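# Ease the crate down the roller lane to the stop

## Task

Move the crate along the roller lane until it sits against the stop. It must arrive gently, not crash into the stop, and the can on its lid must not slide a long way, leave the lid, or fall. Release the crate at the end.

## Robot and tools

Robots: six identical i2rt Big YAM arms, arm1 to arm6. Each has six joints, a right hand with three fingers and a thumb (16 separately driven hinges), and a wrist camera (arm1_cam_wrist ... arm6_cam_wrist). cam_high is fixed in the room. The hand reaches roughly 1.06 m from the joint1 axis. Feet, in the scene frame (metres), each facing along its own +x: arm1 (-1.530, +0.634, +0.930); arm2 (-0.244, +0.673, +0.739); arm3 (+0.977, +0.690, +1.007); arm4 (+1.640, -0.661, +0.813); arm5 (+0.230, -0.687, +0.971); arm6 (-0.842, -0.653, +0.743). Arms 1 to 3 stand on the +y side and arms 4 to 6 on the -y side.

Frame: one shared scene frame. Its origin is on the floor and +z is up. All positions are in metres. The hand point moves with the palm. In the hand's own axes, +z runs along the straight fingers toward the tips, +x crosses the palm away from the thumb, and +y comes out of the palm face. The palm face is at y = -0.062. A mast carrying the camera sits on the palm side near the wrist and can strike things.

move: one action. Each key arm1 to arm6 holds that arm's part. An arm you omit gets nothing new, but it may keep pushing toward an older target. Inside an arm's part:
- joints: absolute targets by name. joint1_rad -2.879..2.879 turns the arm about its foot, positive counter-clockwise seen from above. joint2_rad 0..3.141 is the shoulder. joint3_rad 0..3.019 is the elbow. joint4_rad -1.692..1.57 pitches the hand, positive raises the fingers. joint5_rad -1.57..1.57 swings the hand sideways, positive to the arm's right. joint6_rad -2.094..2.094 rolls the hand. The six arm joints are in radians. The 16 hand keys (hand_index_mcp ... hand_thumb_ipl) are unitless, -1..1, and place the hinge proportionally between its two stops. For each finger, moving _mcp, _pip or _dip toward -1 curls it toward the palm; straight is about +0.75, +0.58 and +0.70. Moving hand_thumb_cmc toward -1 brings the thumb in front of the palm. hand_current_limit (-1..1) maps to 0..550 mA and starts at +0.4. hand_speed (-0.96..1) sets finger speed as (n+1)/2 of 8.5 rad/s and starts at -0.6. Hand keys you leave out keep their goals.
- target: one list of 7 numbers [x, y, z, qw, qx, qy, qz]. It is an absolute hand pose in the scene frame, in metres, in the same layout as the result's hand line. The hand moves in a straight line toward it, starting from its current hand_target. When target is used, joints may contain only hand keys.
- speed: top speed along the path, 0.002..0.5 m/s, default 0.25. Turning is capped at twice this value in rad/s. Only valid together with target.
- min_time_s: 0.1..8 s. It is the shortest duration for that arm's joint motions and goes beside joints.
- cameras: a list of names, or ["all"], or [].

All motions in one action start together, and all hand paths finish together. A path takes 0.5 to 10 s, and an action lasts at most 15 s. Paths do not avoid obstacles. Hands lag, may overshoot the speed, and often stop a centimetre or more away from the pose. Unknown keys make a call invalid. A value out of range gets the call refused, and then your later calls in that reply are skipped.

Results: a move line per commanded arm (done, or its worst status). Per-joint joint_status and hand_status words:
- off_target: stopped short and may still be pushing.
- time_out: the joint keeps a nearby target and keeps pushing. Send it its reported position to relax it.
- not_followed, "pose unreachable", "joint command not followed": a safety check withheld the targets.
- limit_stop_at_motor_heat: a heat stop kept the key from its target.
on_its_own lists what an arm did that you did not command. Arms listed under "as last shown" were not commanded. Other lines: hand and hand_target poses, joint_positions, Joint velocities in rad/s ("within noise" when still), and joint torques in N m, which include gravity and wrap at ±28 for joints 3 and 4. hand_state gives one word per motor: moving, goal, blocked or overload. Per-motor currents are in mA and are positive toward -1. The pictures line gives the order of the images.

wait: seconds 0..10 and optional cameras. It commands nothing and returns the state.

zoom_image: camera name and region [x0, y0, x1, y1] in pixels, origin at top-left. The region may be at most 504 wide and 504 high, and only cameras in the latest images can be zoomed.

finished_scene: scene (the current scene number). It ends the scene for good. The crate must stay at the stop without help.

Suggested order: first look with a plain move (no action) and zoom in. Then place one or more hands gently against the crate, push or restrain it at low speed so it rolls slowly, and slow it before it reaches the stop. Keep clear of the can. Open the hand, back away, check, and finish.

Avoid:
- Robots pressing hard on each other, including one hand closing on another hand's fingers. The clearance check can act too late.
- Hard hits on fixed or heavy things.
- Knocking anything onto the floor or out of the work area.
- Letting go of a moving crate.
- Lifting the can.
- Long pushes against something that will not move, or holding an arm at full stretch. These heat the motors. At 100 °C the arm drops and stops for 30 to 60 s.
- A finger motor staying at 495 mA or more for 5 s, which shuts it off for 10 s.
The scene keeps running while you think. Occasional disturbances may nudge loose objects.

Each tool is called as name(argument=value, ...) on one line, values as JSON.

## Session

move()

zoom_image(camera="cam_high", region=[380, 200, 580, 350])

zoom_image(camera="cam_high", region=[190, 210, 310, 300])

Scene clock: 0.00 s.
Joint torques (N m): no reading
Heat: arm1: hottest joint3_rad 33 °C; arm2: hottest joint1_rad 33 °C; arm3: hottest joint3_rad 32 °C; arm4: hottest joint2_rad 31 °C; arm5: hottest joint2_rad 31 °C; arm6: hottest joint4_rad 30 °C.
Joint velocities: within noise
arm1.joint_positions: joint1_rad=+0.685 joint2_rad=+0.538 joint3_rad=+1.351 joint4_rad=-1.359 joint5_rad=-0.003 joint6_rad=+1.162 hand_index_mcp=+0.753 hand_index_abd=+0.000 hand_index_pip=+0.577 hand_index_dip=+0.696 hand_middle_mcp=+0.753 hand_middle_abd=+0.000 hand_middle_pip=+0.577 hand_middle_dip=+0.696 hand_ring_mcp=+0.753 hand_ring_abd=+0.000 hand_ring_pip=+0.577 hand_ring_dip=+0.696 hand_thumb_cmc=+0.714 hand_thumb_axl=+0.677 hand_thumb_mcp=+0.226 hand_thumb_ipl=+0.168 hand_current_limit=+0.400 hand_speed=-0.600
arm1.joint_status: not commanded
arm1.hand_state: goal,goal,goal,goal,goal,goal,goal,goal,goal,goal,goal,goal,goal,goal,goal,goal
arm1.index_mcp_current_ma: 0
arm1.index_abd_current_ma: 0
arm1.index_pip_current_ma: 0
arm1.index_dip_current_ma: 0
arm1.middle_mcp_current_ma: 0
arm1.middle_abd_current_ma: 0
arm1.middle_pip_current_ma: 0
arm1.middle_dip_current_ma: 0
arm1.ring_mcp_current_ma: 0
arm1.ring_abd_current_ma: 0
arm1.ring_pip_current_ma: 0
arm1.ring_dip_current_ma: 0
arm1.thumb_cmc_current_ma: 0
arm1.thumb_axl_current_ma: 0
arm1.thumb_mcp_current_ma: 0
arm1.thumb_ipl_current_ma: 0
arm1.hand_goal_index_mcp: 0.754
arm1.hand_goal_index_abd: 0.000
arm1.hand_goal_index_pip: 0.576
arm1.hand_goal_index_dip: 0.696
arm1.hand_goal_middle_mcp: 0.754
arm1.hand_goal_middle_abd: 0.000
arm1.hand_goal_middle_pip: 0.576
arm1.hand_goal_middle_dip: 0.696
arm1.hand_goal_ring_mcp: 0.754
arm1.hand_goal_ring_abd: 0.000
arm1.hand_goal_ring_pip: 0.576
arm1.hand_goal_ring_dip: 0.696
arm1.hand_goal_thumb_cmc: 0.714
arm1.hand_goal_thumb_axl: 0.678
arm1.hand_goal_thumb_mcp: 0.226
arm1.hand_goal_thumb_ipl: 0.168
arm1.hand: x=-1.4261 y=+0.4341 z=+1.4742 quat_wxyz=(+0.262, +0.861, -0.128, +0.418) (m; scene frame)
arm1.hand_target: x=-1.4282 y=+0.4360 z=+1.4864 quat_wxyz=(+0.268, +0.854, -0.127, +0.428) (m; scene frame)
arm1.hand_status: not commanded
arm2.joint_positions: joint1_rad=+0.441 joint2_rad=+0.635 joint3_rad=+1.330 joint4_rad=-1.335 joint5_rad=-0.029 joint6_rad=+1.046 hand_index_mcp=+0.753 hand_index_abd=+0.000 hand_index_pip=+0.577 hand_index_dip=+0.696 hand_middle_mcp=+0.753 hand_middle_abd=+0.000 hand_middle_pip=+0.577 hand_middle_dip=+0.696 hand_ring_mcp=+0.753 hand_ring_abd=+0.000 hand_ring_pip=+0.577 hand_ring_dip=+0.696 hand_thumb_cmc=+0.714 hand_thumb_axl=+0.677 hand_thumb_mcp=+0.226 hand_thumb_ipl=+0.168 hand_current_limit=+0.400 hand_speed=-0.600
arm2.joint_status: not commanded
arm2.hand_state: goal,goal,goal,goal,goal,goal,goal,goal,goal,goal,goal,goal,goal,goal,goal,goal
arm2.index_mcp_current_ma: 0
arm2.index_abd_current_ma: 0
arm2.index_pip_current_ma: 0
arm2.index_dip_current_ma: 0
arm2.middle_mcp_current_ma: 0
arm2.middle_abd_current_ma: 0
arm2.middle_pip_current_ma: 0
arm2.middle_dip_current_ma: 0
arm2.ring_mcp_current_ma: 0
arm2.ring_abd_current_ma: 0
arm2.ring_pip_current_ma: 0
arm2.ring_dip_current_ma: 0
arm2.thumb_cmc_current_ma: 0
arm2.thumb_axl_current_ma: 0
arm2.thumb_mcp_current_ma: 0
arm2.thumb_ipl_current_ma: 0
arm2.hand_goal_index_mcp: 0.754
arm2.hand_goal_index_abd: 0.000
arm2.hand_goal_index_pip: 0.576
arm2.hand_goal_index_dip: 0.696
arm2.hand_goal_middle_mcp: 0.754
arm2.hand_goal_middle_abd: 0.000
arm2.hand_goal_middle_pip: 0.576
arm2.hand_goal_middle_dip: 0.696
arm2.hand_goal_ring_mcp: 0.754
arm2.hand_goal_ring_abd: 0.000
arm2.hand_goal_ring_pip: 0.576
arm2.hand_goal_ring_dip: 0.696
arm2.hand_goal_thumb_cmc: 0.714
arm2.hand_goal_thumb_axl: 0.678
arm2.hand_goal_thumb_mcp: 0.226
arm2.hand_goal_thumb_ipl: 0.168
arm2.hand: x=-0.2490 y=+0.3906 z=+1.2589 quat_wxyz=(+0.347, +0.830, -0.339, +0.275) (m; scene frame)
arm2.hand_target: x=-0.2494 y=+0.3925 z=+1.2723 quat_wxyz=(+0.357, +0.824, -0.336, +0.282) (m; scene frame)
arm2.hand_status: not commanded
arm3.joint_positions: joint1_rad=-0.304 joint2_rad=+0.618 joint3_rad=+1.319 joint4_rad=-1.253 joint5_rad=+0.102 joint6_rad=+1.040 hand_index_mcp=+0.753 hand_index_abd=+0.000 hand_index_pip=+0.577 hand_index_dip=+0.696 hand_middle_mcp=+0.753 hand_middle_abd=+0.000 hand_middle_pip=+0.577 hand_middle_dip=+0.696 hand_ring_mcp=+0.753 hand_ring_abd=+0.000 hand_ring_pip=+0.577 hand_ring_dip=+0.696 hand_thumb_cmc=+0.714 hand_thumb_axl=+0.677 hand_thumb_mcp=+0.226 hand_thumb_ipl=+0.168 hand_current_limit=+0.400 hand_speed=-0.600
arm3.joint_status: not commanded
arm3.hand_state: goal,goal,goal,goal,goal,goal,goal,goal,goal,goal,goal,goal,goal,goal,goal,goal
arm3.index_mcp_current_ma: 0
arm3.index_abd_current_ma: 0
arm3.index_pip_current_ma: 0
arm3.index_dip_current_ma: 0
arm3.middle_mcp_current_ma: 0
arm3.middle_abd_current_ma: 0
arm3.middle_pip_current_ma: 0
arm3.middle_dip_current_ma: 0
arm3.ring_mcp_current_ma: 0
arm3.ring_abd_current_ma: 0
arm3.ring_pip_current_ma: 0
arm3.ring_dip_current_ma: 0
arm3.thumb_cmc_current_ma: 0
arm3.thumb_axl_current_ma: 0
arm3.thumb_mcp_current_ma: 0
arm3.thumb_ipl_current_ma: 0
arm3.hand_goal_index_mcp: 0.754
arm3.hand_goal_index_abd: 0.000
arm3.hand_goal_index_pip: 0.576
arm3.hand_goal_index_dip: 0.696
arm3.hand_goal_middle_mcp: 0.754
arm3.hand_goal_middle_abd: 0.000
arm3.hand_goal_middle_pip: 0.576
arm3.hand_goal_middle_dip: 0.696
arm3.hand_goal_ring_mcp: 0.754
arm3.hand_goal_ring_abd: 0.000
arm3.hand_goal_ring_pip: 0.576
arm3.hand_goal_ring_dip: 0.696
arm3.hand_goal_thumb_cmc: 0.714
arm3.hand_goal_thumb_axl: 0.678
arm3.hand_goal_thumb_mcp: 0.226
arm3.hand_goal_thumb_ipl: 0.168
arm3.hand: x=+0.8172 y=+0.4612 z=+1.5542 quat_wxyz=(+0.464, +0.689, -0.534, +0.157) (m; scene frame)
arm3.hand_target: x=+0.8178 y=+0.4645 z=+1.5680 quat_wxyz=(+0.476, +0.682, -0.531, +0.162) (m; scene frame)
arm3.hand_status: not commanded
arm4.joint_positions: joint1_rad=+0.621 joint2_rad=+0.619 joint3_rad=+1.448 joint4_rad=-1.386 joint5_rad=+0.011 joint6_rad=+1.147 hand_index_mcp=+0.753 hand_index_abd=+0.000 hand_index_pip=+0.577 hand_index_dip=+0.696 hand_middle_mcp=+0.753 hand_middle_abd=+0.000 hand_middle_pip=+0.577 hand_middle_dip=+0.696 hand_ring_mcp=+0.753 hand_ring_abd=+0.000 hand_ring_pip=+0.577 hand_ring_dip=+0.696 hand_thumb_cmc=+0.714 hand_thumb_axl=+0.677 hand_thumb_mcp=+0.226 hand_thumb_ipl=+0.168 hand_current_limit=+0.400 hand_speed=-0.600
arm4.joint_status: not commanded
arm4.hand_state: goal,goal,goal,goal,goal,goal,goal,goal,goal,goal,goal,goal,goal,goal,goal,goal
arm4.index_mcp_current_ma: 0
arm4.index_abd_current_ma: 0
arm4.index_pip_current_ma: 0
arm4.index_dip_current_ma: 0
arm4.middle_mcp_current_ma: 0
arm4.middle_abd_current_ma: 0
arm4.middle_pip_current_ma: 0
arm4.middle_dip_current_ma: 0
arm4.ring_mcp_current_ma: 0
arm4.ring_abd_current_ma: 0
arm4.ring_pip_current_ma: 0
arm4.ring_dip_current_ma: 0
arm4.thumb_cmc_current_ma: 0
arm4.thumb_axl_current_ma: 0
arm4.thumb_mcp_current_ma: 0
arm4.thumb_ipl_current_ma: 0
arm4.hand_goal_index_mcp: 0.754
arm4.hand_goal_index_abd: 0.000
arm4.hand_goal_index_pip: 0.576
arm4.hand_goal_index_dip: 0.696
arm4.hand_goal_middle_mcp: 0.754
arm4.hand_goal_middle_abd: 0.000
arm4.hand_goal_middle_pip: 0.576
arm4.hand_goal_middle_dip: 0.696
arm4.hand_goal_ring_mcp: 0.754
arm4.hand_goal_ring_abd: 0.000
arm4.hand_goal_ring_pip: 0.576
arm4.hand_goal_ring_dip: 0.696
arm4.hand_goal_thumb_cmc: 0.714
arm4.hand_goal_thumb_axl: 0.678
arm4.hand_goal_thumb_mcp: 0.226
arm4.hand_goal_thumb_ipl: 0.168
arm4.hand: x=+1.5297 y=-0.4432 z=+1.3823 quat_wxyz=(-0.405, +0.136, +0.863, +0.269) (m; scene frame)
arm4.hand_target: x=+1.5318 y=-0.4451 z=+1.3910 quat_wxyz=(-0.412, +0.135, +0.858, +0.274) (m; scene frame)
arm4.hand_status: not commanded
arm5.joint_positions: joint1_rad=+0.199 joint2_rad=+0.627 joint3_rad=+1.333 joint4_rad=-1.248 joint5_rad=-0.109 joint6_rad=+1.092 hand_index_mcp=+0.753 hand_index_abd=+0.000 hand_index_pip=+0.577 hand_index_dip=+0.696 hand_middle_mcp=+0.753 hand_middle_abd=+0.000 hand_middle_pip=+0.577 hand_middle_dip=+0.696 hand_ring_mcp=+0.753 hand_ring_abd=+0.000 hand_ring_pip=+0.577 hand_ring_dip=+0.696 hand_thumb_cmc=+0.714 hand_thumb_axl=+0.677 hand_thumb_mcp=+0.226 hand_thumb_ipl=+0.168 hand_current_limit=+0.400 hand_speed=-0.600
arm5.joint_status: not commanded
arm5.hand_state: goal,goal,goal,goal,goal,goal,goal,goal,goal,goal,goal,goal,goal,goal,goal,goal
arm5.index_mcp_current_ma: 0
arm5.index_abd_current_ma: 0
arm5.index_pip_current_ma: 0
arm5.index_dip_current_ma: 0
arm5.middle_mcp_current_ma: 0
arm5.middle_abd_current_ma: 0
arm5.middle_pip_current_ma: 0
arm5.middle_dip_current_ma: 0
arm5.ring_mcp_current_ma: 0
arm5.ring_abd_current_ma: 0
arm5.ring_pip_current_ma: 0
arm5.ring_dip_current_ma: 0
arm5.thumb_cmc_current_ma: 0
arm5.thumb_axl_current_ma: 0
arm5.thumb_mcp_current_ma: 0
arm5.thumb_ipl_current_ma: 0
arm5.hand_goal_index_mcp: 0.754
arm5.hand_goal_index_abd: 0.000
arm5.hand_goal_index_pip: 0.576
arm5.hand_goal_index_dip: 0.696
arm5.hand_goal_middle_mcp: 0.754
arm5.hand_goal_middle_abd: 0.000
arm5.hand_goal_middle_pip: 0.576
arm5.hand_goal_middle_dip: 0.696
arm5.hand_goal_ring_mcp: 0.754
arm5.hand_goal_ring_abd: 0.000
arm5.hand_goal_ring_pip: 0.576
arm5.hand_goal_ring_dip: 0.696
arm5.hand_goal_thumb_cmc: 0.714
arm5.hand_goal_thumb_axl: 0.678
arm5.hand_goal_thumb_mcp: 0.226
arm5.hand_goal_thumb_ipl: 0.168
arm5.hand: x=+0.2603 y=-0.4051 z=+1.5100 quat_wxyz=(-0.322, +0.377, +0.784, +0.373) (m; scene frame)
arm5.hand_target: x=+0.2606 y=-0.4075 z=+1.5211 quat_wxyz=(-0.327, +0.374, +0.779, +0.382) (m; scene frame)
arm5.hand_status: not commanded
arm6.joint_positions: joint1_rad=+0.071 joint2_rad=+0.631 joint3_rad=+1.453 joint4_rad=-1.399 joint5_rad=-0.012 joint6_rad=+1.045 hand_index_mcp=+0.753 hand_index_abd=+0.000 hand_index_pip=+0.577 hand_index_dip=+0.696 hand_middle_mcp=+0.753 hand_middle_abd=+0.000 hand_middle_pip=+0.577 hand_middle_dip=+0.696 hand_ring_mcp=+0.753 hand_ring_abd=+0.000 hand_ring_pip=+0.577 hand_ring_dip=+0.696 hand_thumb_cmc=+0.714 hand_thumb_axl=+0.677 hand_thumb_mcp=+0.226 hand_thumb_ipl=+0.168 hand_current_limit=+0.400 hand_speed=-0.600
arm6.joint_status: not commanded
arm6.hand_state: goal,goal,goal,goal,goal,goal,goal,goal,goal,goal,goal,goal,goal,goal,goal,goal
arm6.index_mcp_current_ma: 0
arm6.index_abd_current_ma: 0
arm6.index_pip_current_ma: 0
arm6.index_dip_current_ma: 0
arm6.middle_mcp_current_ma: 0
arm6.middle_abd_current_ma: 0
arm6.middle_pip_current_ma: 0
arm6.middle_dip_current_ma: 0
arm6.ring_mcp_current_ma: 0
arm6.ring_abd_current_ma: 0
arm6.ring_pip_current_ma: 0
arm6.ring_dip_current_ma: 0
arm6.thumb_cmc_current_ma: 0
arm6.thumb_axl_current_ma: 0
arm6.thumb_mcp_current_ma: 0
arm6.thumb_ipl_current_ma: 0
arm6.hand_goal_index_mcp: 0.754
arm6.hand_goal_index_abd: 0.000
arm6.hand_goal_index_pip: 0.576
arm6.hand_goal_index_dip: 0.696
arm6.hand_goal_middle_mcp: 0.754
arm6.hand_goal_middle_abd: 0.000
arm6.hand_goal_middle_pip: 0.576
arm6.hand_goal_middle_dip: 0.696
arm6.hand_goal_ring_mcp: 0.754
arm6.hand_goal_ring_abd: 0.000
arm6.hand_goal_ring_pip: 0.576
arm6.hand_goal_ring_dip: 0.696
arm6.hand_goal_thumb_cmc: 0.714
arm6.hand_goal_thumb_axl: 0.678
arm6.hand_goal_thumb_mcp: 0.226
arm6.hand_goal_thumb_ipl: 0.168
arm6.hand: x=-0.7907 y=-0.4152 z=+1.3188 quat_wxyz=(-0.267, +0.386, +0.787, +0.401) (m; scene frame)
arm6.hand_target: x=-0.7904 y=-0.4188 z=+1.3316 quat_wxyz=(-0.274, +0.383, +0.780, +0.412) (m; scene frame)
arm6.hand_status: not commanded
pictures: arm1_cam_wrist, arm2_cam_wrist, arm3_cam_wrist, arm4_cam_wrist, arm5_cam_wrist, arm6_cam_wrist, cam_high
camera_calibration:
arm1_cam_wrist: T_world_to_cam=[[-0.733559, -0.532209, -0.422664, -0.152075], [-0.535872, 0.835448, -0.121938, -0.998976], [0.41801, 0.137045, -0.898046, 1.98655], [0, 0, 0, 1]] pos_world=[-1.47728, 0.48141, 1.59792]
arm2_cam_wrist: T_world_to_cam=[[-0.952969, -0.00337951, -0.303049, 0.179585], [0.00849871, 0.999247, -0.0378684, -0.393414], [0.302948, -0.0386629, -0.952222, 1.413], [0, 0, 0, 1]] pos_world=[-0.253585, 0.448355, 1.38502]
arm3_cam_wrist: T_world_to_cam=[[-0.833725, 0.481264, -0.270715, 0.913282], [0.53631, 0.822462, -0.189546, -0.570928], [0.131432, -0.303216, -0.943814, 1.627], [0, 0, 0, 1]] pos_world=[0.853781, 0.523369, 1.67461]
arm4_cam_wrist: T_world_to_cam=[[0.78624, 0.515018, -0.341443, -0.475529], [0.509784, -0.852901, -0.112603, -1.054], [-0.34921, -0.0855297, -0.933133, 1.90713], [0, 0, 0, 1]] pos_world=[1.57718, -0.490934, 1.49856]
arm5_cam_wrist: T_world_to_cam=[[0.902794, -0.00273376, -0.430064, 0.448838], [-0.0586642, -0.991416, -0.116846, -0.264716], [-0.426053, 0.130717, -0.895205, 1.63533], [0, 0, 0, 1]] pos_world=[0.275999, -0.474982, 1.62605]
arm6_cam_wrist: T_world_to_cam=[[0.946091, -0.0527183, -0.319583, 1.18579], [-0.106939, -0.982179, -0.15456, -0.337758], [-0.30574, 0.180404, -0.934868, 1.19007], [0, 0, 0, 1]] pos_world=[-0.794132, -0.483919, 1.43931]

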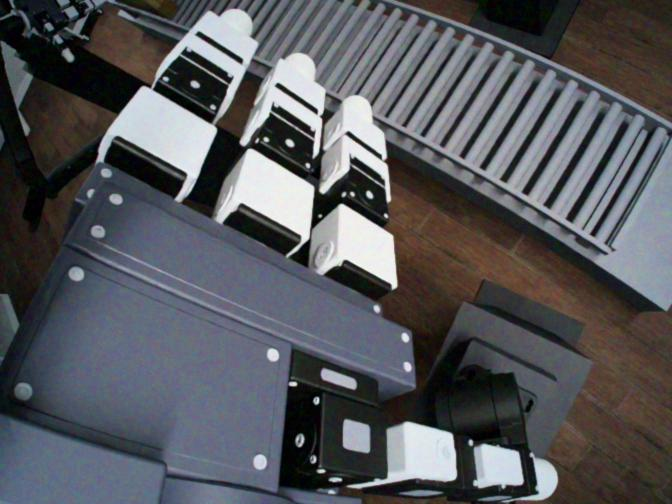

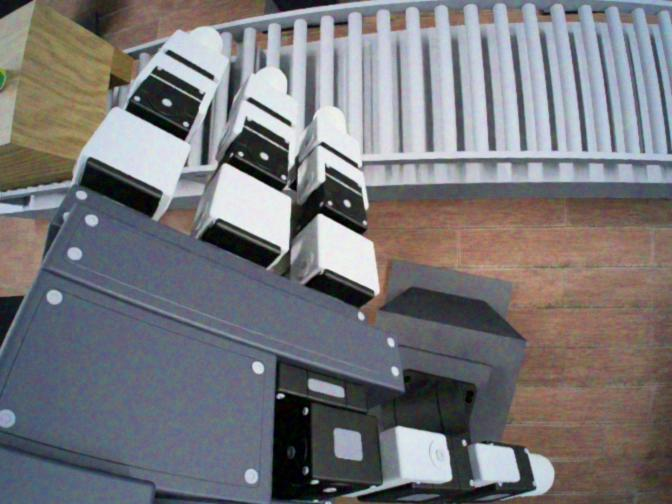

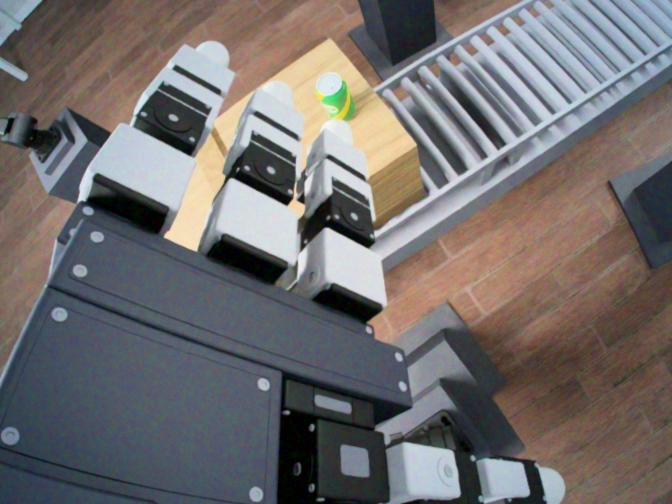

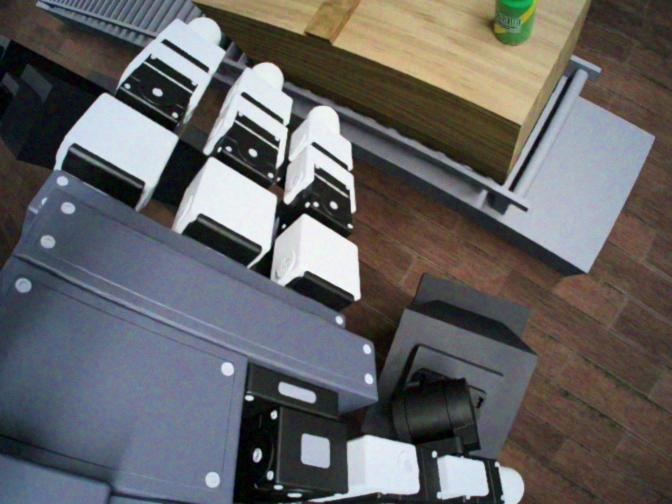

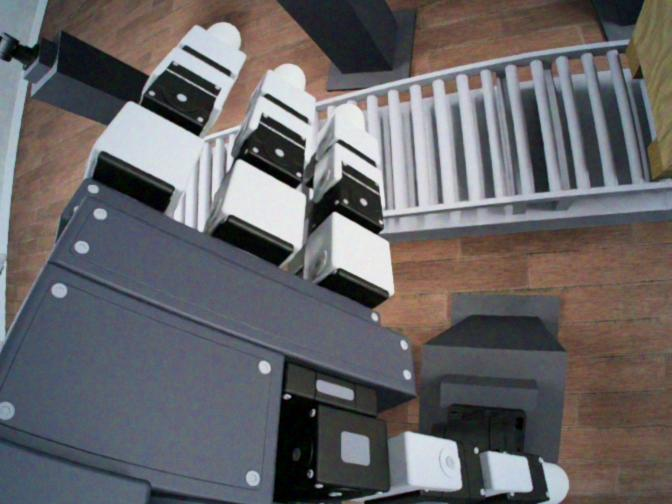

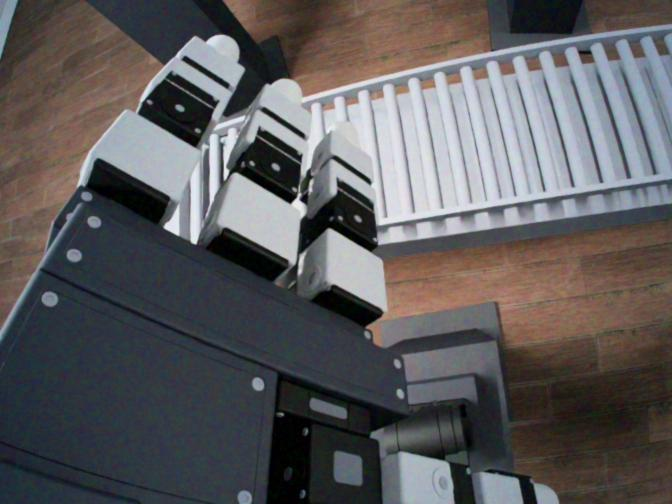

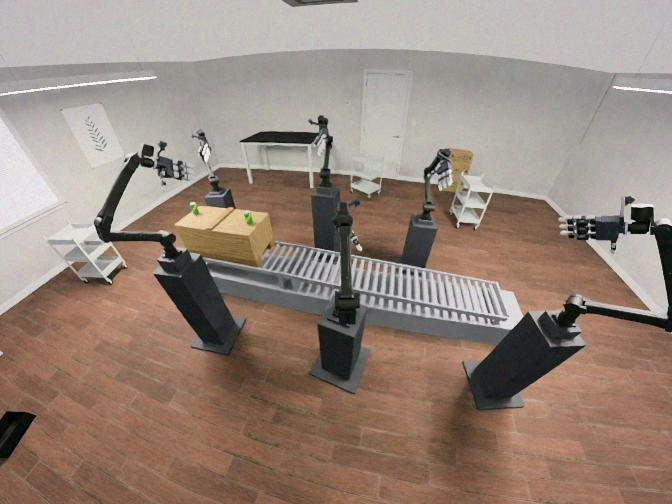

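Scaled by 2.520 from the camera's 672x504 image, which has a finer 960x720 frame.

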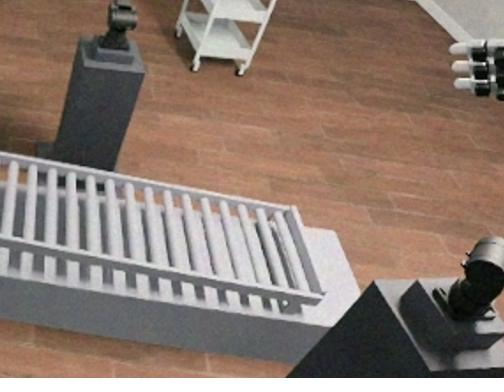

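Scaled by 4.200 from the camera's 672x504 image, which has a finer 960x720 frame.

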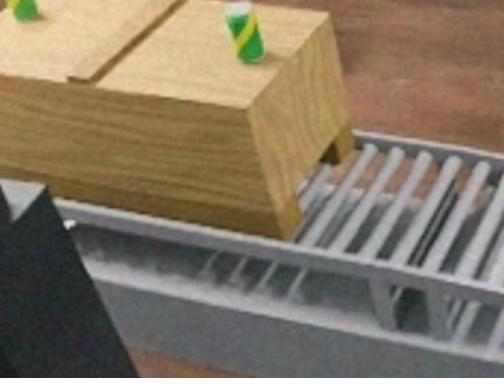

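move(arm5={"joints": {"joint6_rad": -1.5, "hand_thumb_cmc": -0.571, "hand_index_mcp": -0.07, "hand_index_pip": -0.296, "hand_index_dip": -0.17, "hand_middle_mcp": -0.07, "hand_middle_pip": -0.296, "hand_middle_dip": -0.17, "hand_ring_mcp": -0.07, "hand_ring_pip": -0.296, "hand_ring_dip": -0.17}, "min_time_s": 1.5}, arm6={"joints": {"joint6_rad": -1.5, "hand_thumb_cmc": -0.571, "hand_index_mcp": -0.07, "hand_index_pip": -0.296, "hand_index_dip": -0.17, "hand_middle_mcp": -0.07, "hand_middle_pip": -0.296, "hand_middle_dip": -0.17, "hand_ring_mcp": -0.07, "hand_ring_pip": -0.296, "hand_ring_dip": -0.17}, "min_time_s": 1.5}, arm4={"target": [1.75, -0.20, 1.15, 0.4056, -0.5792, -0.5792, -0.4056], "speed": 0.35, "joints": {"hand_thumb_cmc": -0.571}}, arm2={"target": [-0.15, 0.33, 1.10, 0.4056, 0.5792, -0.5792, 0.4056], "speed": 0.35, "joints": {"hand_thumb_cmc": -0.571, "hand_index_mcp": -0.07, "hand_index_pip": -0.296, "hand_index_dip": -0.17, "hand_middle_mcp": -0.07, "hand_middle_pip": -0.296, "hand_middle_dip": -0.17, "hand_ring_mcp": -0.07, "hand_ring_pip": -0.296, "hand_ring_dip": -0.17}}, cameras=["cam_high"])

Scene clock: 10.17 s.
Joint torques (N m): arm1=[-0.21 3.31 9.72 2.45 0.04 -0.17] | arm2=[0.67 -1.9 10.96 1.73 0.55 -0.25] | arm3=[0.97 0.26 10.15 1.72 0.19 -0.09] | arm4=[-0.32 -5.66 10.48 2.82 0.21 -0.06] | arm5=[-0.15 1.61 9.37 2.61 -0.21 0.07] | arm6=[-1.38 1.96 9.25 2.26 -0.09 0.24]
Heat: arm1: hottest joint3_rad 35 °C; arm2: hottest joint3_rad 34 °C; arm3: hottest joint3_rad 37 °C; arm4: hottest joint2_rad 31 °C; arm5: hottest joint3_rad 32 °C; arm6: hottest joint3_rad 31 °C.
move: arm2 done; arm4 off_target; arm5 done; arm6 done
Joint velocities: within noise
arm1, arm3: as last shown
arm1.joint_positions: joint1_rad=+0.685 joint2_rad=+0.538 joint3_rad=+1.351 joint4_rad=-1.359 joint5_rad=-0.003 joint6_rad=+1.162 hand_index_mcp=+0.754 hand_index_abd=+0.001 hand_index_pip=+0.577 hand_index_dip=+0.696 hand_middle_mcp=+0.754 hand_middle_abd=+0.001 hand_middle_pip=+0.577 hand_middle_dip=+0.696 hand_ring_mcp=+0.754 hand_ring_abd=+0.001 hand_ring_pip=+0.577 hand_ring_dip=+0.696 hand_thumb_cmc=+0.714 hand_thumb_axl=+0.677 hand_thumb_mcp=+0.226 hand_thumb_ipl=+0.168 hand_current_limit=+0.400 hand_speed=-0.600
arm1.index_abd_current_ma: 1
arm1.index_pip_current_ma: 1
arm1.middle_abd_current_ma: 1
arm1.middle_pip_current_ma: 1
arm1.ring_abd_current_ma: 1
arm1.ring_pip_current_ma: 1
arm1.thumb_cmc_current_ma: 1
arm1.thumb_axl_current_ma: -2
arm1.thumb_ipl_current_ma: -1
arm2.joint_positions: joint1_rad=+0.941 joint2_rad=+0.782 joint3_rad=+0.874 joint4_rad=-0.546 joint5_rad=+0.702 joint6_rad=+1.876 hand_index_mcp=-0.060 hand_index_abd=+0.000 hand_index_pip=-0.292 hand_index_dip=-0.167 hand_middle_mcp=-0.062 hand_middle_abd=+0.000 hand_middle_pip=-0.292 hand_middle_dip=-0.167 hand_ring_mcp=-0.062 hand_ring_abd=+0.000 hand_ring_pip=-0.293 hand_ring_dip=-0.168 hand_thumb_cmc=-0.552 hand_thumb_axl=+0.677 hand_thumb_mcp=+0.225 hand_thumb_ipl=+0.168 hand_current_limit=+0.400 hand_speed=-0.600
arm2.joint_status: all done
arm2.hand_state: goal,goal,goal,goal,goal,goal,goal,goal,goal,goal,goal,goal,goal,goal,goal,goal
arm2.index_mcp_current_ma: 7
arm2.index_abd_current_ma: 0
arm2.index_pip_current_ma: 1
arm2.index_dip_current_ma: 1
arm2.middle_mcp_current_ma: 5
arm2.middle_abd_current_ma: 0
arm2.middle_pip_current_ma: 2
arm2.middle_dip_current_ma: 1
arm2.ring_mcp_current_ma: 5
arm2.ring_abd_current_ma: 0
arm2.ring_pip_current_ma: 1
arm2.ring_dip_current_ma: 1
arm2.thumb_cmc_current_ma: 17
arm2.thumb_axl_current_ma: 0
arm2.thumb_mcp_current_ma: 0
arm2.thumb_ipl_current_ma: 0
arm2.hand_goal_index_mcp: -0.070
arm2.hand_goal_index_abd: 0.000
arm2.hand_goal_index_pip: -0.296
arm2.hand_goal_index_dip: -0.170
arm2.hand_goal_middle_mcp: -0.070
arm2.hand_goal_middle_abd: 0.000
arm2.hand_goal_middle_pip: -0.296
arm2.hand_goal_middle_dip: -0.170
arm2.hand_goal_ring_mcp: -0.070
arm2.hand_goal_ring_abd: 0.000
arm2.hand_goal_ring_pip: -0.296
arm2.hand_goal_ring_dip: -0.170
arm2.hand_goal_thumb_cmc: -0.570
arm2.hand_goal_thumb_axl: 0.678
arm2.hand_goal_thumb_mcp: 0.226
arm2.hand_goal_thumb_ipl: 0.168
arm2.hand: x=-0.1556 y=+0.3319 z=+1.1018 quat_wxyz=(+0.408, +0.582, -0.578, +0.400) (m; scene frame)
arm2.hand_target: x=-0.1501 y=+0.3300 z=+1.1000 quat_wxyz=(+0.406, +0.579, -0.579, +0.406) (m; scene frame)
arm2.hand_status: done (0.006 m and 0.8 deg from the pose sent, 0.197 m and 43.4 deg at the start)
arm3.joint_positions: joint1_rad=-0.304 joint2_rad=+0.618 joint3_rad=+1.319 joint4_rad=-1.253 joint5_rad=+0.102 joint6_rad=+1.040 hand_index_mcp=+0.755 hand_index_abd=+0.000 hand_index_pip=+0.577 hand_index_dip=+0.696 hand_middle_mcp=+0.756 hand_middle_abd=+0.000 hand_middle_pip=+0.577 hand_middle_dip=+0.696 hand_ring_mcp=+0.755 hand_ring_abd=+0.000 hand_ring_pip=+0.577 hand_ring_dip=+0.696 hand_thumb_cmc=+0.716 hand_thumb_axl=+0.677 hand_thumb_mcp=+0.226 hand_thumb_ipl=+0.168 hand_current_limit=+0.400 hand_speed=-0.600
arm3.index_mcp_current_ma: 4
arm3.index_pip_current_ma: 2
arm3.middle_mcp_current_ma: 4
arm3.middle_pip_current_ma: 2
arm3.ring_mcp_current_ma: 4
arm3.ring_pip_current_ma: 2
arm3.thumb_cmc_current_ma: 4
arm3.thumb_axl_current_ma: -2
arm3.thumb_mcp_current_ma: -1
arm3.thumb_ipl_current_ma: -1
arm4.joint_positions: joint1_rad=-0.291 joint2_rad=+0.944 joint3_rad=+0.860 joint4_rad=-0.277 joint5_rad=-0.080 joint6_rad=+1.533 hand_index_mcp=+0.755 hand_index_abd=+0.001 hand_index_pip=+0.577 hand_index_dip=+0.696 hand_middle_mcp=+0.755 hand_middle_abd=+0.001 hand_middle_pip=+0.577 hand_middle_dip=+0.696 hand_ring_mcp=+0.755 hand_ring_abd=+0.001 hand_ring_pip=+0.577 hand_ring_dip=+0.696 hand_thumb_cmc=-0.549 hand_thumb_axl=+0.677 hand_thumb_mcp=+0.226 hand_thumb_ipl=+0.168 hand_current_limit=+0.400 hand_speed=-0.600
arm4.joint_status: hand_thumb_cmc off_target (ended at -0.549, target -0.571)
arm4.hand_state: goal,goal,goal,goal,goal,goal,goal,goal,goal,goal,goal,goal,blocked,goal,goal,goal
arm4.index_mcp_current_ma: 4
arm4.index_abd_current_ma: 3
arm4.index_pip_current_ma: 2
arm4.index_dip_current_ma: 0
arm4.middle_mcp_current_ma: 4
arm4.middle_abd_current_ma: 4
arm4.middle_pip_current_ma: 2
arm4.middle_dip_current_ma: 0
arm4.ring_mcp_current_ma: 4
arm4.ring_abd_current_ma: 4
arm4.ring_pip_current_ma: 2
arm4.ring_dip_current_ma: 0
arm4.thumb_cmc_current_ma: 79
arm4.thumb_axl_current_ma: -2
arm4.thumb_mcp_current_ma: -1
arm4.thumb_ipl_current_ma: -1
arm4.hand_goal_index_mcp: 0.754
arm4.hand_goal_index_abd: 0.000
arm4.hand_goal_index_pip: 0.576
arm4.hand_goal_index_dip: 0.696
arm4.hand_goal_middle_mcp: 0.754
arm4.hand_goal_middle_abd: 0.000
arm4.hand_goal_middle_pip: 0.576
arm4.hand_goal_middle_dip: 0.696
arm4.hand_goal_ring_mcp: 0.754
arm4.hand_goal_ring_abd: 0.000
arm4.hand_goal_ring_pip: 0.576
arm4.hand_goal_ring_dip: 0.696
arm4.hand_goal_thumb_cmc: -0.570
arm4.hand_goal_thumb_axl: 0.678
arm4.hand_goal_thumb_mcp: 0.226
arm4.hand_goal_thumb_ipl: 0.168
arm4.hand: x=+1.7449 y=-0.2016 z=+1.1510 quat_wxyz=(-0.404, +0.575, +0.587, +0.402) (m; scene frame)
arm4.hand_target: x=+1.7500 y=-0.2001 z=+1.1499 quat_wxyz=(-0.406, +0.579, +0.579, +0.406) (m; scene frame)
arm4.hand_status: done (0.005 m and 1.2 deg from the pose sent, 0.402 m and 63.1 deg at the start)
arm5.joint_positions: joint1_rad=+0.199 joint2_rad=+0.627 joint3_rad=+1.333 joint4_rad=-1.248 joint5_rad=-0.110 joint6_rad=-1.482 hand_index_mcp=-0.059 hand_index_abd=+0.001 hand_index_pip=-0.293 hand_index_dip=-0.167 hand_middle_mcp=-0.059 hand_middle_abd=+0.001 hand_middle_pip=-0.293 hand_middle_dip=-0.168 hand_ring_mcp=-0.058 hand_ring_abd=+0.000 hand_ring_pip=-0.293 hand_ring_dip=-0.168 hand_thumb_cmc=-0.575 hand_thumb_axl=+0.677 hand_thumb_mcp=+0.226 hand_thumb_ipl=+0.168 hand_current_limit=+0.400 hand_speed=-0.600
arm5.joint_status: all done
arm5.hand_state: goal,goal,goal,goal,goal,goal,goal,goal,goal,goal,goal,goal,goal,goal,goal,goal
arm5.index_mcp_current_ma: 35
arm5.index_abd_current_ma: 1
arm5.index_pip_current_ma: 7
arm5.index_dip_current_ma: 6
arm5.middle_mcp_current_ma: 35
arm5.middle_abd_current_ma: 1
arm5.middle_pip_current_ma: 9
arm5.middle_dip_current_ma: 5
arm5.ring_mcp_current_ma: 38
arm5.ring_abd_current_ma: 1
arm5.ring_pip_current_ma: 7
arm5.ring_dip_current_ma: 5
arm5.thumb_cmc_current_ma: -13
arm5.thumb_axl_current_ma: -2
arm5.thumb_mcp_current_ma: -1
arm5.thumb_ipl_current_ma: -1
arm5.hand_goal_index_mcp: -0.070
arm5.hand_goal_index_abd: 0.000
arm5.hand_goal_index_pip: -0.296
arm5.hand_goal_index_dip: -0.170
arm5.hand_goal_middle_mcp: -0.070
arm5.hand_goal_middle_abd: 0.000
arm5.hand_goal_middle_pip: -0.296
arm5.hand_goal_middle_dip: -0.170
arm5.hand_goal_ring_mcp: -0.070
arm5.hand_goal_ring_abd: 0.000
arm5.hand_goal_ring_pip: -0.296
arm5.hand_goal_ring_dip: -0.170
arm5.hand_goal_thumb_cmc: -0.570
arm5.hand_goal_thumb_axl: 0.678
arm5.hand_goal_thumb_mcp: 0.226
arm5.hand_goal_thumb_ipl: 0.168
arm5.hand: x=+0.0955 y=-0.4374 z=+1.5294 quat_wxyz=(+0.268, -0.647, +0.582, +0.414) (m; scene frame)
arm5.hand_target: x=+0.0956 y=-0.4410 z=+1.5390 quat_wxyz=(+0.279, -0.648, +0.572, +0.419) (m; scene frame)
arm5.hand_status: not commanded
arm6.joint_positions: joint1_rad=+0.071 joint2_rad=+0.631 joint3_rad=+1.453 joint4_rad=-1.399 joint5_rad=-0.012 joint6_rad=-1.490 hand_index_mcp=-0.057 hand_index_abd=+0.000 hand_index_pip=-0.293 hand_index_dip=-0.167 hand_middle_mcp=-0.058 hand_middle_abd=+0.000 hand_middle_pip=-0.292 hand_middle_dip=-0.168 hand_ring_mcp=-0.059 hand_ring_abd=+0.000 hand_ring_pip=-0.292 hand_ring_dip=-0.168 hand_thumb_cmc=-0.576 hand_thumb_axl=+0.677 hand_thumb_mcp=+0.226 hand_thumb_ipl=+0.168 hand_current_limit=+0.400 hand_speed=-0.600
arm6.joint_status: all done
arm6.hand_state: goal,goal,goal,goal,goal,goal,goal,goal,goal,goal,goal,goal,goal,goal,goal,goal
arm6.index_mcp_current_ma: 8
arm6.index_abd_current_ma: 0
arm6.index_pip_current_ma: 1
arm6.index_dip_current_ma: 0
arm6.middle_mcp_current_ma: 7
arm6.middle_abd_current_ma: 0
arm6.middle_pip_current_ma: 1
arm6.middle_dip_current_ma: 0
arm6.ring_mcp_current_ma: 6
arm6.ring_abd_current_ma: 0
arm6.ring_pip_current_ma: 1
arm6.ring_dip_current_ma: 0
arm6.thumb_cmc_current_ma: -2
arm6.thumb_axl_current_ma: 0
arm6.thumb_mcp_current_ma: 0
arm6.thumb_ipl_current_ma: 0
arm6.hand_goal_index_mcp: -0.070
arm6.hand_goal_index_abd: 0.000
arm6.hand_goal_index_pip: -0.296
arm6.hand_goal_index_dip: -0.170
arm6.hand_goal_middle_mcp: -0.070
arm6.hand_goal_middle_abd: 0.000
arm6.hand_goal_middle_pip: -0.296
arm6.hand_goal_middle_dip: -0.170
arm6.hand_goal_ring_mcp: -0.070
arm6.hand_goal_ring_abd: 0.000
arm6.hand_goal_ring_pip: -0.296
arm6.hand_goal_ring_dip: -0.170
arm6.hand_goal_thumb_cmc: -0.570
arm6.hand_goal_thumb_axl: 0.678
arm6.hand_goal_thumb_mcp: 0.226
arm6.hand_goal_thumb_ipl: 0.168
arm6.hand: x=-0.9576 y=-0.4339 z=+1.3241 quat_wxyz=(+0.303, -0.635, +0.603, +0.375) (m; scene frame)
arm6.hand_target: x=-0.9574 y=-0.4380 z=+1.3362 quat_wxyz=(+0.313, -0.633, +0.595, +0.383) (m; scene frame)
arm6.hand_status: not commanded
pictures: cam_high

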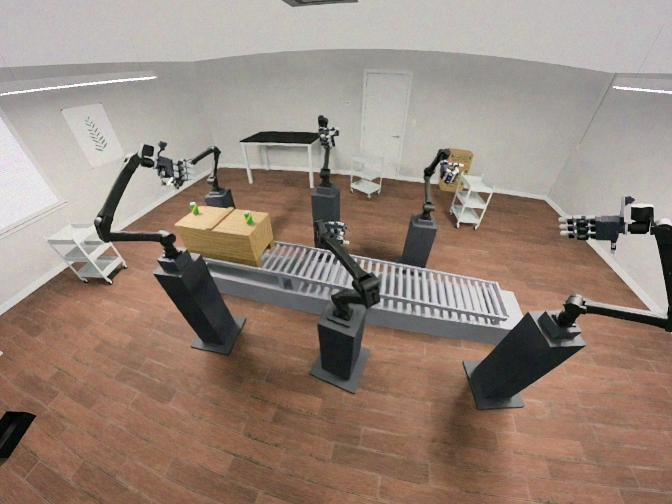

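move(arm5={"target": [0.46, -0.18, 1.10, 0.4056, -0.5792, 0.5792, 0.4056], "speed": 0.35}, arm4={"target": [1.70, -0.03, 0.75, 0.4056, -0.5792, -0.5792, -0.4056], "speed": 0.35}, arm6={"target": [-0.90, -0.33, 1.05, 0.4056, -0.5792, 0.5792, 0.4056], "speed": 0.35}, arm1={"target": [-1.50, 0.30, 1.15, 0.4056, 0.5792, -0.5792, 0.4056], "speed": 0.35, "joints": {"hand_thumb_cmc": -0.571, "hand_index_mcp": -0.07, "hand_index_pip": -0.296, "hand_index_dip": -0.17, "hand_middle_mcp": -0.07, "hand_middle_pip": -0.296, "hand_middle_dip": -0.17, "hand_ring_mcp": -0.07, "hand_ring_pip": -0.296, "hand_ring_dip": -0.17}}, cameras=["cam_high", "arm5_cam_wrist", "arm4_cam_wrist", "arm1_cam_wrist"])

Scene clock: 13.77 s.
Joint torques (N m): arm1=[-0.73 -0.56 10.3 2.7 0.42 -0.33] | arm2=[0.79 -1.96 10.92 1.76 0.55 -0.26] | arm3=[2.08 -0.85 10.11 1.61 0.18 -0.12] | arm4=[1.49 -16.38 6.41 2.74 0.31 -0.11] | arm5=[0.62 -8.35 8.79 2.67 -0.47 0.42] | arm6=[-1.85 1.44 9.78 3.21 -0.26 0.29]
Heat: arm1: hottest joint3_rad 36 °C; arm2: hottest joint3_rad 34 °C; arm3: hottest joint3_rad 39 °C; arm4: hottest joint2_rad 32 °C; arm5: hottest joint3_rad 33 °C; arm6: hottest joint3_rad 32 °C.
move: arm1 done; arm4 off_target; arm5 off_target; arm6 done
Joint velocities: within noise
arm1.joint_positions: joint1_rad=+0.398 joint2_rad=+0.698 joint3_rad=+0.443 joint4_rad=-0.174 joint5_rad=+0.527 joint6_rad=+1.781 hand_index_mcp=-0.061 hand_index_abd=+0.001 hand_index_pip=-0.292 hand_index_dip=-0.167 hand_middle_mcp=-0.062 hand_middle_abd=+0.001 hand_middle_pip=-0.292 hand_middle_dip=-0.167 hand_ring_mcp=-0.062 hand_ring_abd=+0.001 hand_ring_pip=-0.292 hand_ring_dip=-0.167 hand_thumb_cmc=-0.552 hand_thumb_axl=+0.677 hand_thumb_mcp=+0.226 hand_thumb_ipl=+0.168 hand_current_limit=+0.400 hand_speed=-0.600
arm1.joint_status: all done
arm1.hand_state: goal,goal,goal,goal,goal,goal,goal,goal,goal,goal,goal,goal,goal,goal,goal,goal
arm1.index_mcp_current_ma: 28
arm1.index_abd_current_ma: 1
arm1.index_pip_current_ma: 10
arm1.index_dip_current_ma: 7
arm1.middle_mcp_current_ma: 26
arm1.middle_abd_current_ma: 1
arm1.middle_pip_current_ma: 10
arm1.middle_dip_current_ma: 7
arm1.ring_mcp_current_ma: 24
arm1.ring_abd_current_ma: 1
arm1.ring_pip_current_ma: 11
arm1.ring_dip_current_ma: 6
arm1.thumb_cmc_current_ma: 58
arm1.thumb_axl_current_ma: -2
arm1.thumb_mcp_current_ma: 0
arm1.thumb_ipl_current_ma: -1
arm1.hand_goal_index_mcp: -0.070
arm1.hand_goal_index_abd: 0.000
arm1.hand_goal_index_pip: -0.296
arm1.hand_goal_index_dip: -0.170
arm1.hand_goal_middle_mcp: -0.070
arm1.hand_goal_middle_abd: 0.000
arm1.hand_goal_middle_pip: -0.296
arm1.hand_goal_middle_dip: -0.170
arm1.hand_goal_ring_mcp: -0.070
arm1.hand_goal_ring_abd: 0.000
arm1.hand_goal_ring_pip: -0.296
arm1.hand_goal_ring_dip: -0.170
arm1.hand_goal_thumb_cmc: -0.570
arm1.hand_goal_thumb_axl: 0.678
arm1.hand_goal_thumb_mcp: 0.226
arm1.hand_goal_thumb_ipl: 0.168
arm1.hand: x=-1.4993 y=+0.3026 z=+1.1491 quat_wxyz=(+0.404, +0.588, -0.575, +0.401) (m; scene frame)
arm1.hand_target: x=-1.5001 y=+0.3000 z=+1.1500 quat_wxyz=(+0.406, +0.579, -0.579, +0.405) (m; scene frame)
arm1.hand_status: done (0.003 m and 1.2 deg from the pose sent, 0.358 m and 64.0 deg at the start)
arm2, arm3: as last shown
arm2.joint_positions: joint1_rad=+0.941 joint2_rad=+0.782 joint3_rad=+0.874 joint4_rad=-0.546 joint5_rad=+0.702 joint6_rad=+1.877 hand_index_mcp=-0.060 hand_index_abd=+0.000 hand_index_pip=-0.292 hand_index_dip=-0.167 hand_middle_mcp=-0.062 hand_middle_abd=+0.000 hand_middle_pip=-0.292 hand_middle_dip=-0.167 hand_ring_mcp=-0.062 hand_ring_abd=+0.000 hand_ring_pip=-0.293 hand_ring_dip=-0.168 hand_thumb_cmc=-0.552 hand_thumb_axl=+0.677 hand_thumb_mcp=+0.225 hand_thumb_ipl=+0.168 hand_current_limit=+0.400 hand_speed=-0.600
arm2.hand: x=-0.1556 y=+0.3319 z=+1.1018 quat_wxyz=(+0.408, +0.582, -0.579, +0.400) (m; scene frame)
arm4.joint_positions: joint1_rad=-0.176 joint2_rad=+2.145 joint3_rad=+0.878 joint4_rad=+0.892 joint5_rad=+0.046 joint6_rad=+1.581 hand_index_mcp=+0.755 hand_index_abd=+0.001 hand_index_pip=+0.577 hand_index_dip=+0.696 hand_middle_mcp=+0.755 hand_middle_abd=+0.002 hand_middle_pip=+0.577 hand_middle_dip=+0.696 hand_ring_mcp=+0.755 hand_ring_abd=+0.002 hand_ring_pip=+0.577 hand_ring_dip=+0.696 hand_thumb_cmc=-0.550 hand_thumb_axl=+0.677 hand_thumb_mcp=+0.226 hand_thumb_ipl=+0.168 hand_current_limit=+0.400 hand_speed=-0.600
arm4.joint_status: not commanded
arm4.hand_state: goal,goal,goal,goal,goal,goal,goal,goal,goal,goal,goal,goal,blocked,goal,goal,goal
arm4.index_mcp_current_ma: 4
arm4.index_abd_current_ma: 3
arm4.index_pip_current_ma: 2
arm4.index_dip_current_ma: 0
arm4.middle_mcp_current_ma: 4
arm4.middle_abd_current_ma: 4
arm4.middle_pip_current_ma: 2
arm4.middle_dip_current_ma: 0
arm4.ring_mcp_current_ma: 4
arm4.ring_abd_current_ma: 4
arm4.ring_pip_current_ma: 2
arm4.ring_dip_current_ma: 0
arm4.thumb_cmc_current_ma: 78
arm4.thumb_axl_current_ma: -2
arm4.thumb_mcp_current_ma: -1
arm4.thumb_ipl_current_ma: -1
arm4.hand_goal_index_mcp: 0.754
arm4.hand_goal_index_abd: 0.000
arm4.hand_goal_index_pip: 0.576
arm4.hand_goal_index_dip: 0.696
arm4.hand_goal_middle_mcp: 0.754
arm4.hand_goal_middle_abd: 0.000
arm4.hand_goal_middle_pip: 0.576
arm4.hand_goal_middle_dip: 0.696
arm4.hand_goal_ring_mcp: 0.754
arm4.hand_goal_ring_abd: 0.000
arm4.hand_goal_ring_pip: 0.576
arm4.hand_goal_ring_dip: 0.696
arm4.hand_goal_thumb_cmc: -0.570
arm4.hand_goal_thumb_axl: 0.678
arm4.hand_goal_thumb_mcp: 0.226
arm4.hand_goal_thumb_ipl: 0.168
arm4.hand: x=+1.7057 y=-0.0407 z=+0.7496 quat_wxyz=(-0.396, +0.584, +0.585, +0.401) (m; scene frame)
arm4.hand_target: x=+1.6998 y=-0.0304 z=+0.7502 quat_wxyz=(-0.406, +0.579, +0.579, +0.405) (m; scene frame)
arm4.hand_status: off_target (0.012 m and 1.5 deg from the pose sent, 0.439 m and 1.2 deg at the start)
arm5.joint_positions: joint1_rad=-0.686 joint2_rad=+1.702 joint3_rad=+0.819 joint4_rad=+0.396 joint5_rad=-0.697 joint6_rad=-1.898 hand_index_mcp=-0.062 hand_index_abd=+0.000 hand_index_pip=-0.293 hand_index_dip=-0.167 hand_middle_mcp=-0.062 hand_middle_abd=+0.000 hand_middle_pip=-0.293 hand_middle_dip=-0.168 hand_ring_mcp=-0.062 hand_ring_abd=+0.000 hand_ring_pip=-0.293 hand_ring_dip=-0.168 hand_thumb_cmc=-0.576 hand_thumb_axl=+0.677 hand_thumb_mcp=+0.226 hand_thumb_ipl=+0.168 hand_current_limit=+0.400 hand_speed=-0.600
arm5.joint_status: not commanded
arm5.hand_state: goal,goal,goal,goal,goal,goal,goal,goal,goal,goal,goal,goal,goal,goal,goal,goal
arm5.index_mcp_current_ma: 24
arm5.index_abd_current_ma: 0
arm5.index_pip_current_ma: 7
arm5.index_dip_current_ma: 6
arm5.middle_mcp_current_ma: 25
arm5.middle_abd_current_ma: 0
arm5.middle_pip_current_ma: 9
arm5.middle_dip_current_ma: 5
arm5.ring_mcp_current_ma: 27
arm5.ring_abd_current_ma: 0
arm5.ring_pip_current_ma: 7
arm5.ring_dip_current_ma: 5
arm5.thumb_cmc_current_ma: -18
arm5.thumb_axl_current_ma: -2
arm5.thumb_mcp_current_ma: -1
arm5.thumb_ipl_current_ma: -1
arm5.hand_goal_index_mcp: -0.070
arm5.hand_goal_index_abd: 0.000
arm5.hand_goal_index_pip: -0.296
arm5.hand_goal_index_dip: -0.170
arm5.hand_goal_middle_mcp: -0.070
arm5.hand_goal_middle_abd: 0.000
arm5.hand_goal_middle_pip: -0.296
arm5.hand_goal_middle_dip: -0.170
arm5.hand_goal_ring_mcp: -0.070
arm5.hand_goal_ring_abd: 0.000
arm5.hand_goal_ring_pip: -0.296
arm5.hand_goal_ring_dip: -0.170
arm5.hand_goal_thumb_cmc: -0.570
arm5.hand_goal_thumb_axl: 0.678
arm5.hand_goal_thumb_mcp: 0.226
arm5.hand_goal_thumb_ipl: 0.168
arm5.hand: x=+0.4488 y=-0.1912 z=+1.0956 quat_wxyz=(+0.398, -0.585, +0.582, +0.402) (m; scene frame)
arm5.hand_target: x=+0.4597 y=-0.1806 z=+1.1002 quat_wxyz=(+0.406, -0.579, +0.579, +0.405) (m; scene frame)
arm5.hand_status: off_target (0.016 m and 1.2 deg from the pose sent, 0.619 m and 17.6 deg at the start)
arm6.joint_positions: joint1_rad=-0.220 joint2_rad=+0.432 joint3_rad=+0.486 joint4_rad=-0.433 joint5_rad=-0.162 joint6_rad=-1.621 hand_index_mcp=-0.061 hand_index_abd=+0.000 hand_index_pip=-0.293 hand_index_dip=-0.167 hand_middle_mcp=-0.061 hand_middle_abd=+0.000 hand_middle_pip=-0.292 hand_middle_dip=-0.168 hand_ring_mcp=-0.062 hand_ring_abd=+0.000 hand_ring_pip=-0.292 hand_ring_dip=-0.168 hand_thumb_cmc=-0.578 hand_thumb_axl=+0.677 hand_thumb_mcp=+0.226 hand_thumb_ipl=+0.168 hand_current_limit=+0.400 hand_speed=-0.600
arm6.joint_status: not commanded
arm6.hand_state: goal,goal,goal,goal,goal,goal,goal,goal,goal,goal,goal,goal,goal,goal,goal,goal
arm6.index_mcp_current_ma: 4
arm6.index_abd_current_ma: 0
arm6.index_pip_current_ma: 1
arm6.index_dip_current_ma: 0
arm6.middle_mcp_current_ma: 4
arm6.middle_abd_current_ma: 0
arm6.middle_pip_current_ma: 1
arm6.middle_dip_current_ma: 0
arm6.ring_mcp_current_ma: 4
arm6.ring_abd_current_ma: 0
arm6.ring_pip_current_ma: 1
arm6.ring_dip_current_ma: 0
arm6.thumb_cmc_current_ma: -3
arm6.thumb_axl_current_ma: 0
arm6.thumb_mcp_current_ma: 0
arm6.thumb_ipl_current_ma: 0
arm6.hand_goal_index_mcp: -0.070
arm6.hand_goal_index_abd: 0.000
arm6.hand_goal_index_pip: -0.296
arm6.hand_goal_index_dip: -0.170
arm6.hand_goal_middle_mcp: -0.070
arm6.hand_goal_middle_abd: 0.000
arm6.hand_goal_middle_pip: -0.296
arm6.hand_goal_middle_dip: -0.170
arm6.hand_goal_ring_mcp: -0.070
arm6.hand_goal_ring_abd: 0.000
arm6.hand_goal_ring_pip: -0.296
arm6.hand_goal_ring_dip: -0.170
arm6.hand_goal_thumb_cmc: -0.570
arm6.hand_goal_thumb_axl: 0.678
arm6.hand_goal_thumb_mcp: 0.226
arm6.hand_goal_thumb_ipl: 0.168
arm6.hand: x=-0.9018 y=-0.3331 z=+1.0498 quat_wxyz=(+0.400, -0.580, +0.583, +0.404) (m; scene frame)
arm6.hand_target: x=-0.8999 y=-0.3302 z=+1.0500 quat_wxyz=(+0.406, -0.579, +0.579, +0.405) (m; scene frame)
arm6.hand_status: done (0.004 m and 0.8 deg from the pose sent, 0.299 m and 14.1 deg at the start)
pictures: arm1_cam_wrist, arm4_cam_wrist, arm5_cam_wrist, cam_high
camera_calibration:
arm1_cam_wrist: T_world_to_cam=[[-0.631076, 0.234947, -0.739285, -0.12769], [0.487761, 0.861241, -0.142662, 0.582771], [0.603185, -0.450625, -0.658107, 1.92304], [0, 0, 0, 1]] pos_world=[-1.52478, 0.394666, 1.25431]
arm4_cam_wrist: T_world_to_cam=[[0.660198, -0.291517, -0.692211, -0.59222], [-0.508558, -0.851707, -0.126351, 0.875645], [-0.552728, 0.435446, -0.710548, 1.61407], [0, 0, 0, 1]] pos_world=[1.72844, -0.129689, 0.847571]
arm5_cam_wrist: T_world_to_cam=[[-0.602319, 0.300613, 0.739488, -0.446779], [0.526865, -0.546232, 0.651187, -1.10924], [0.599688, 0.781833, 0.170623, -0.186896], [0, 0, 0, 1]] pos_world=[0.427396, -0.325474, 1.0846]

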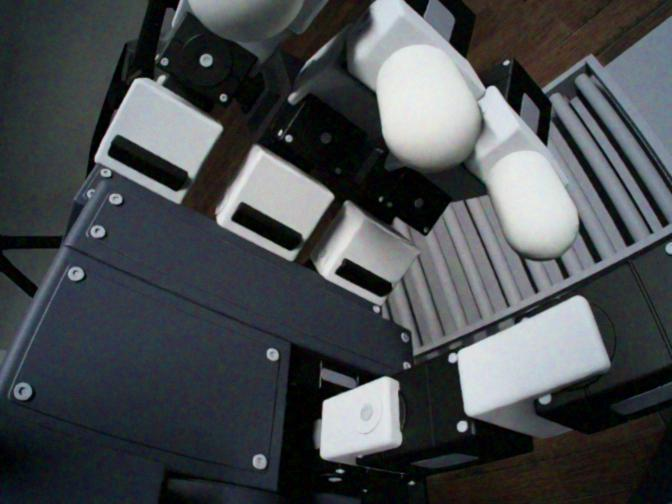

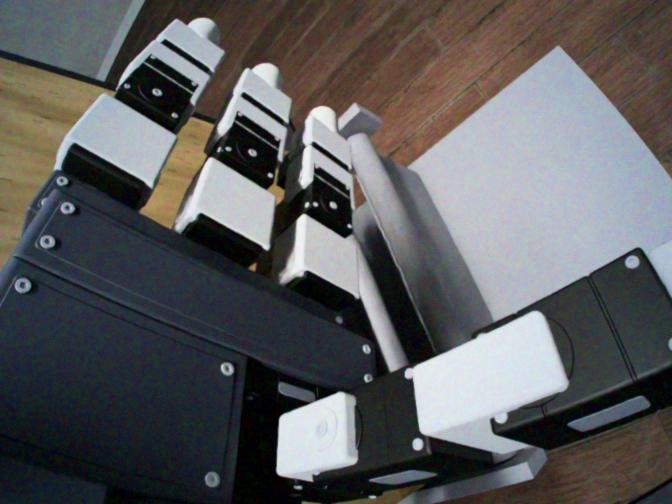

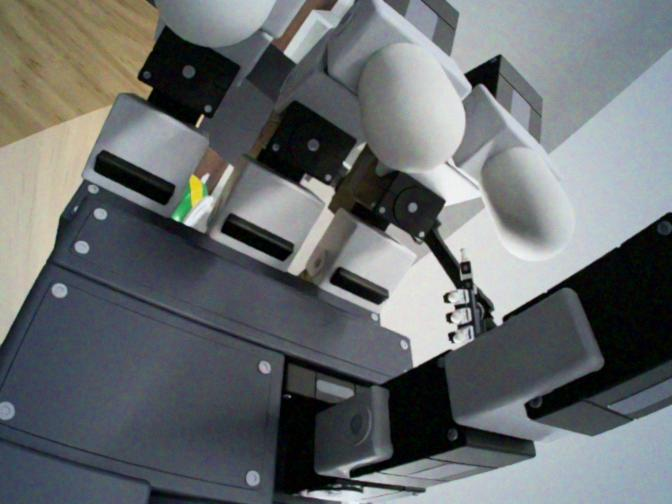

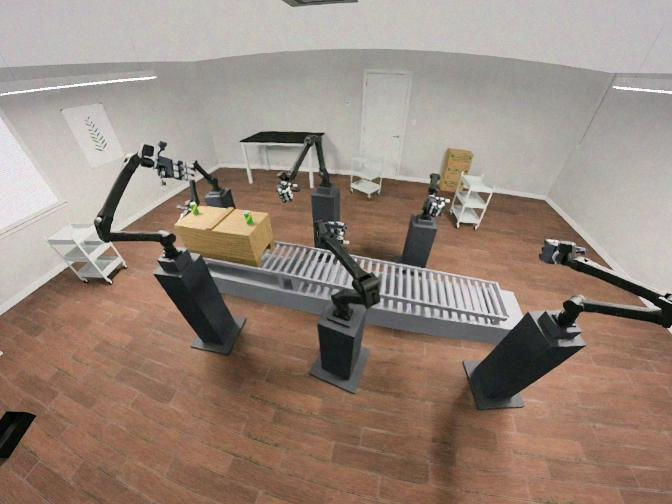

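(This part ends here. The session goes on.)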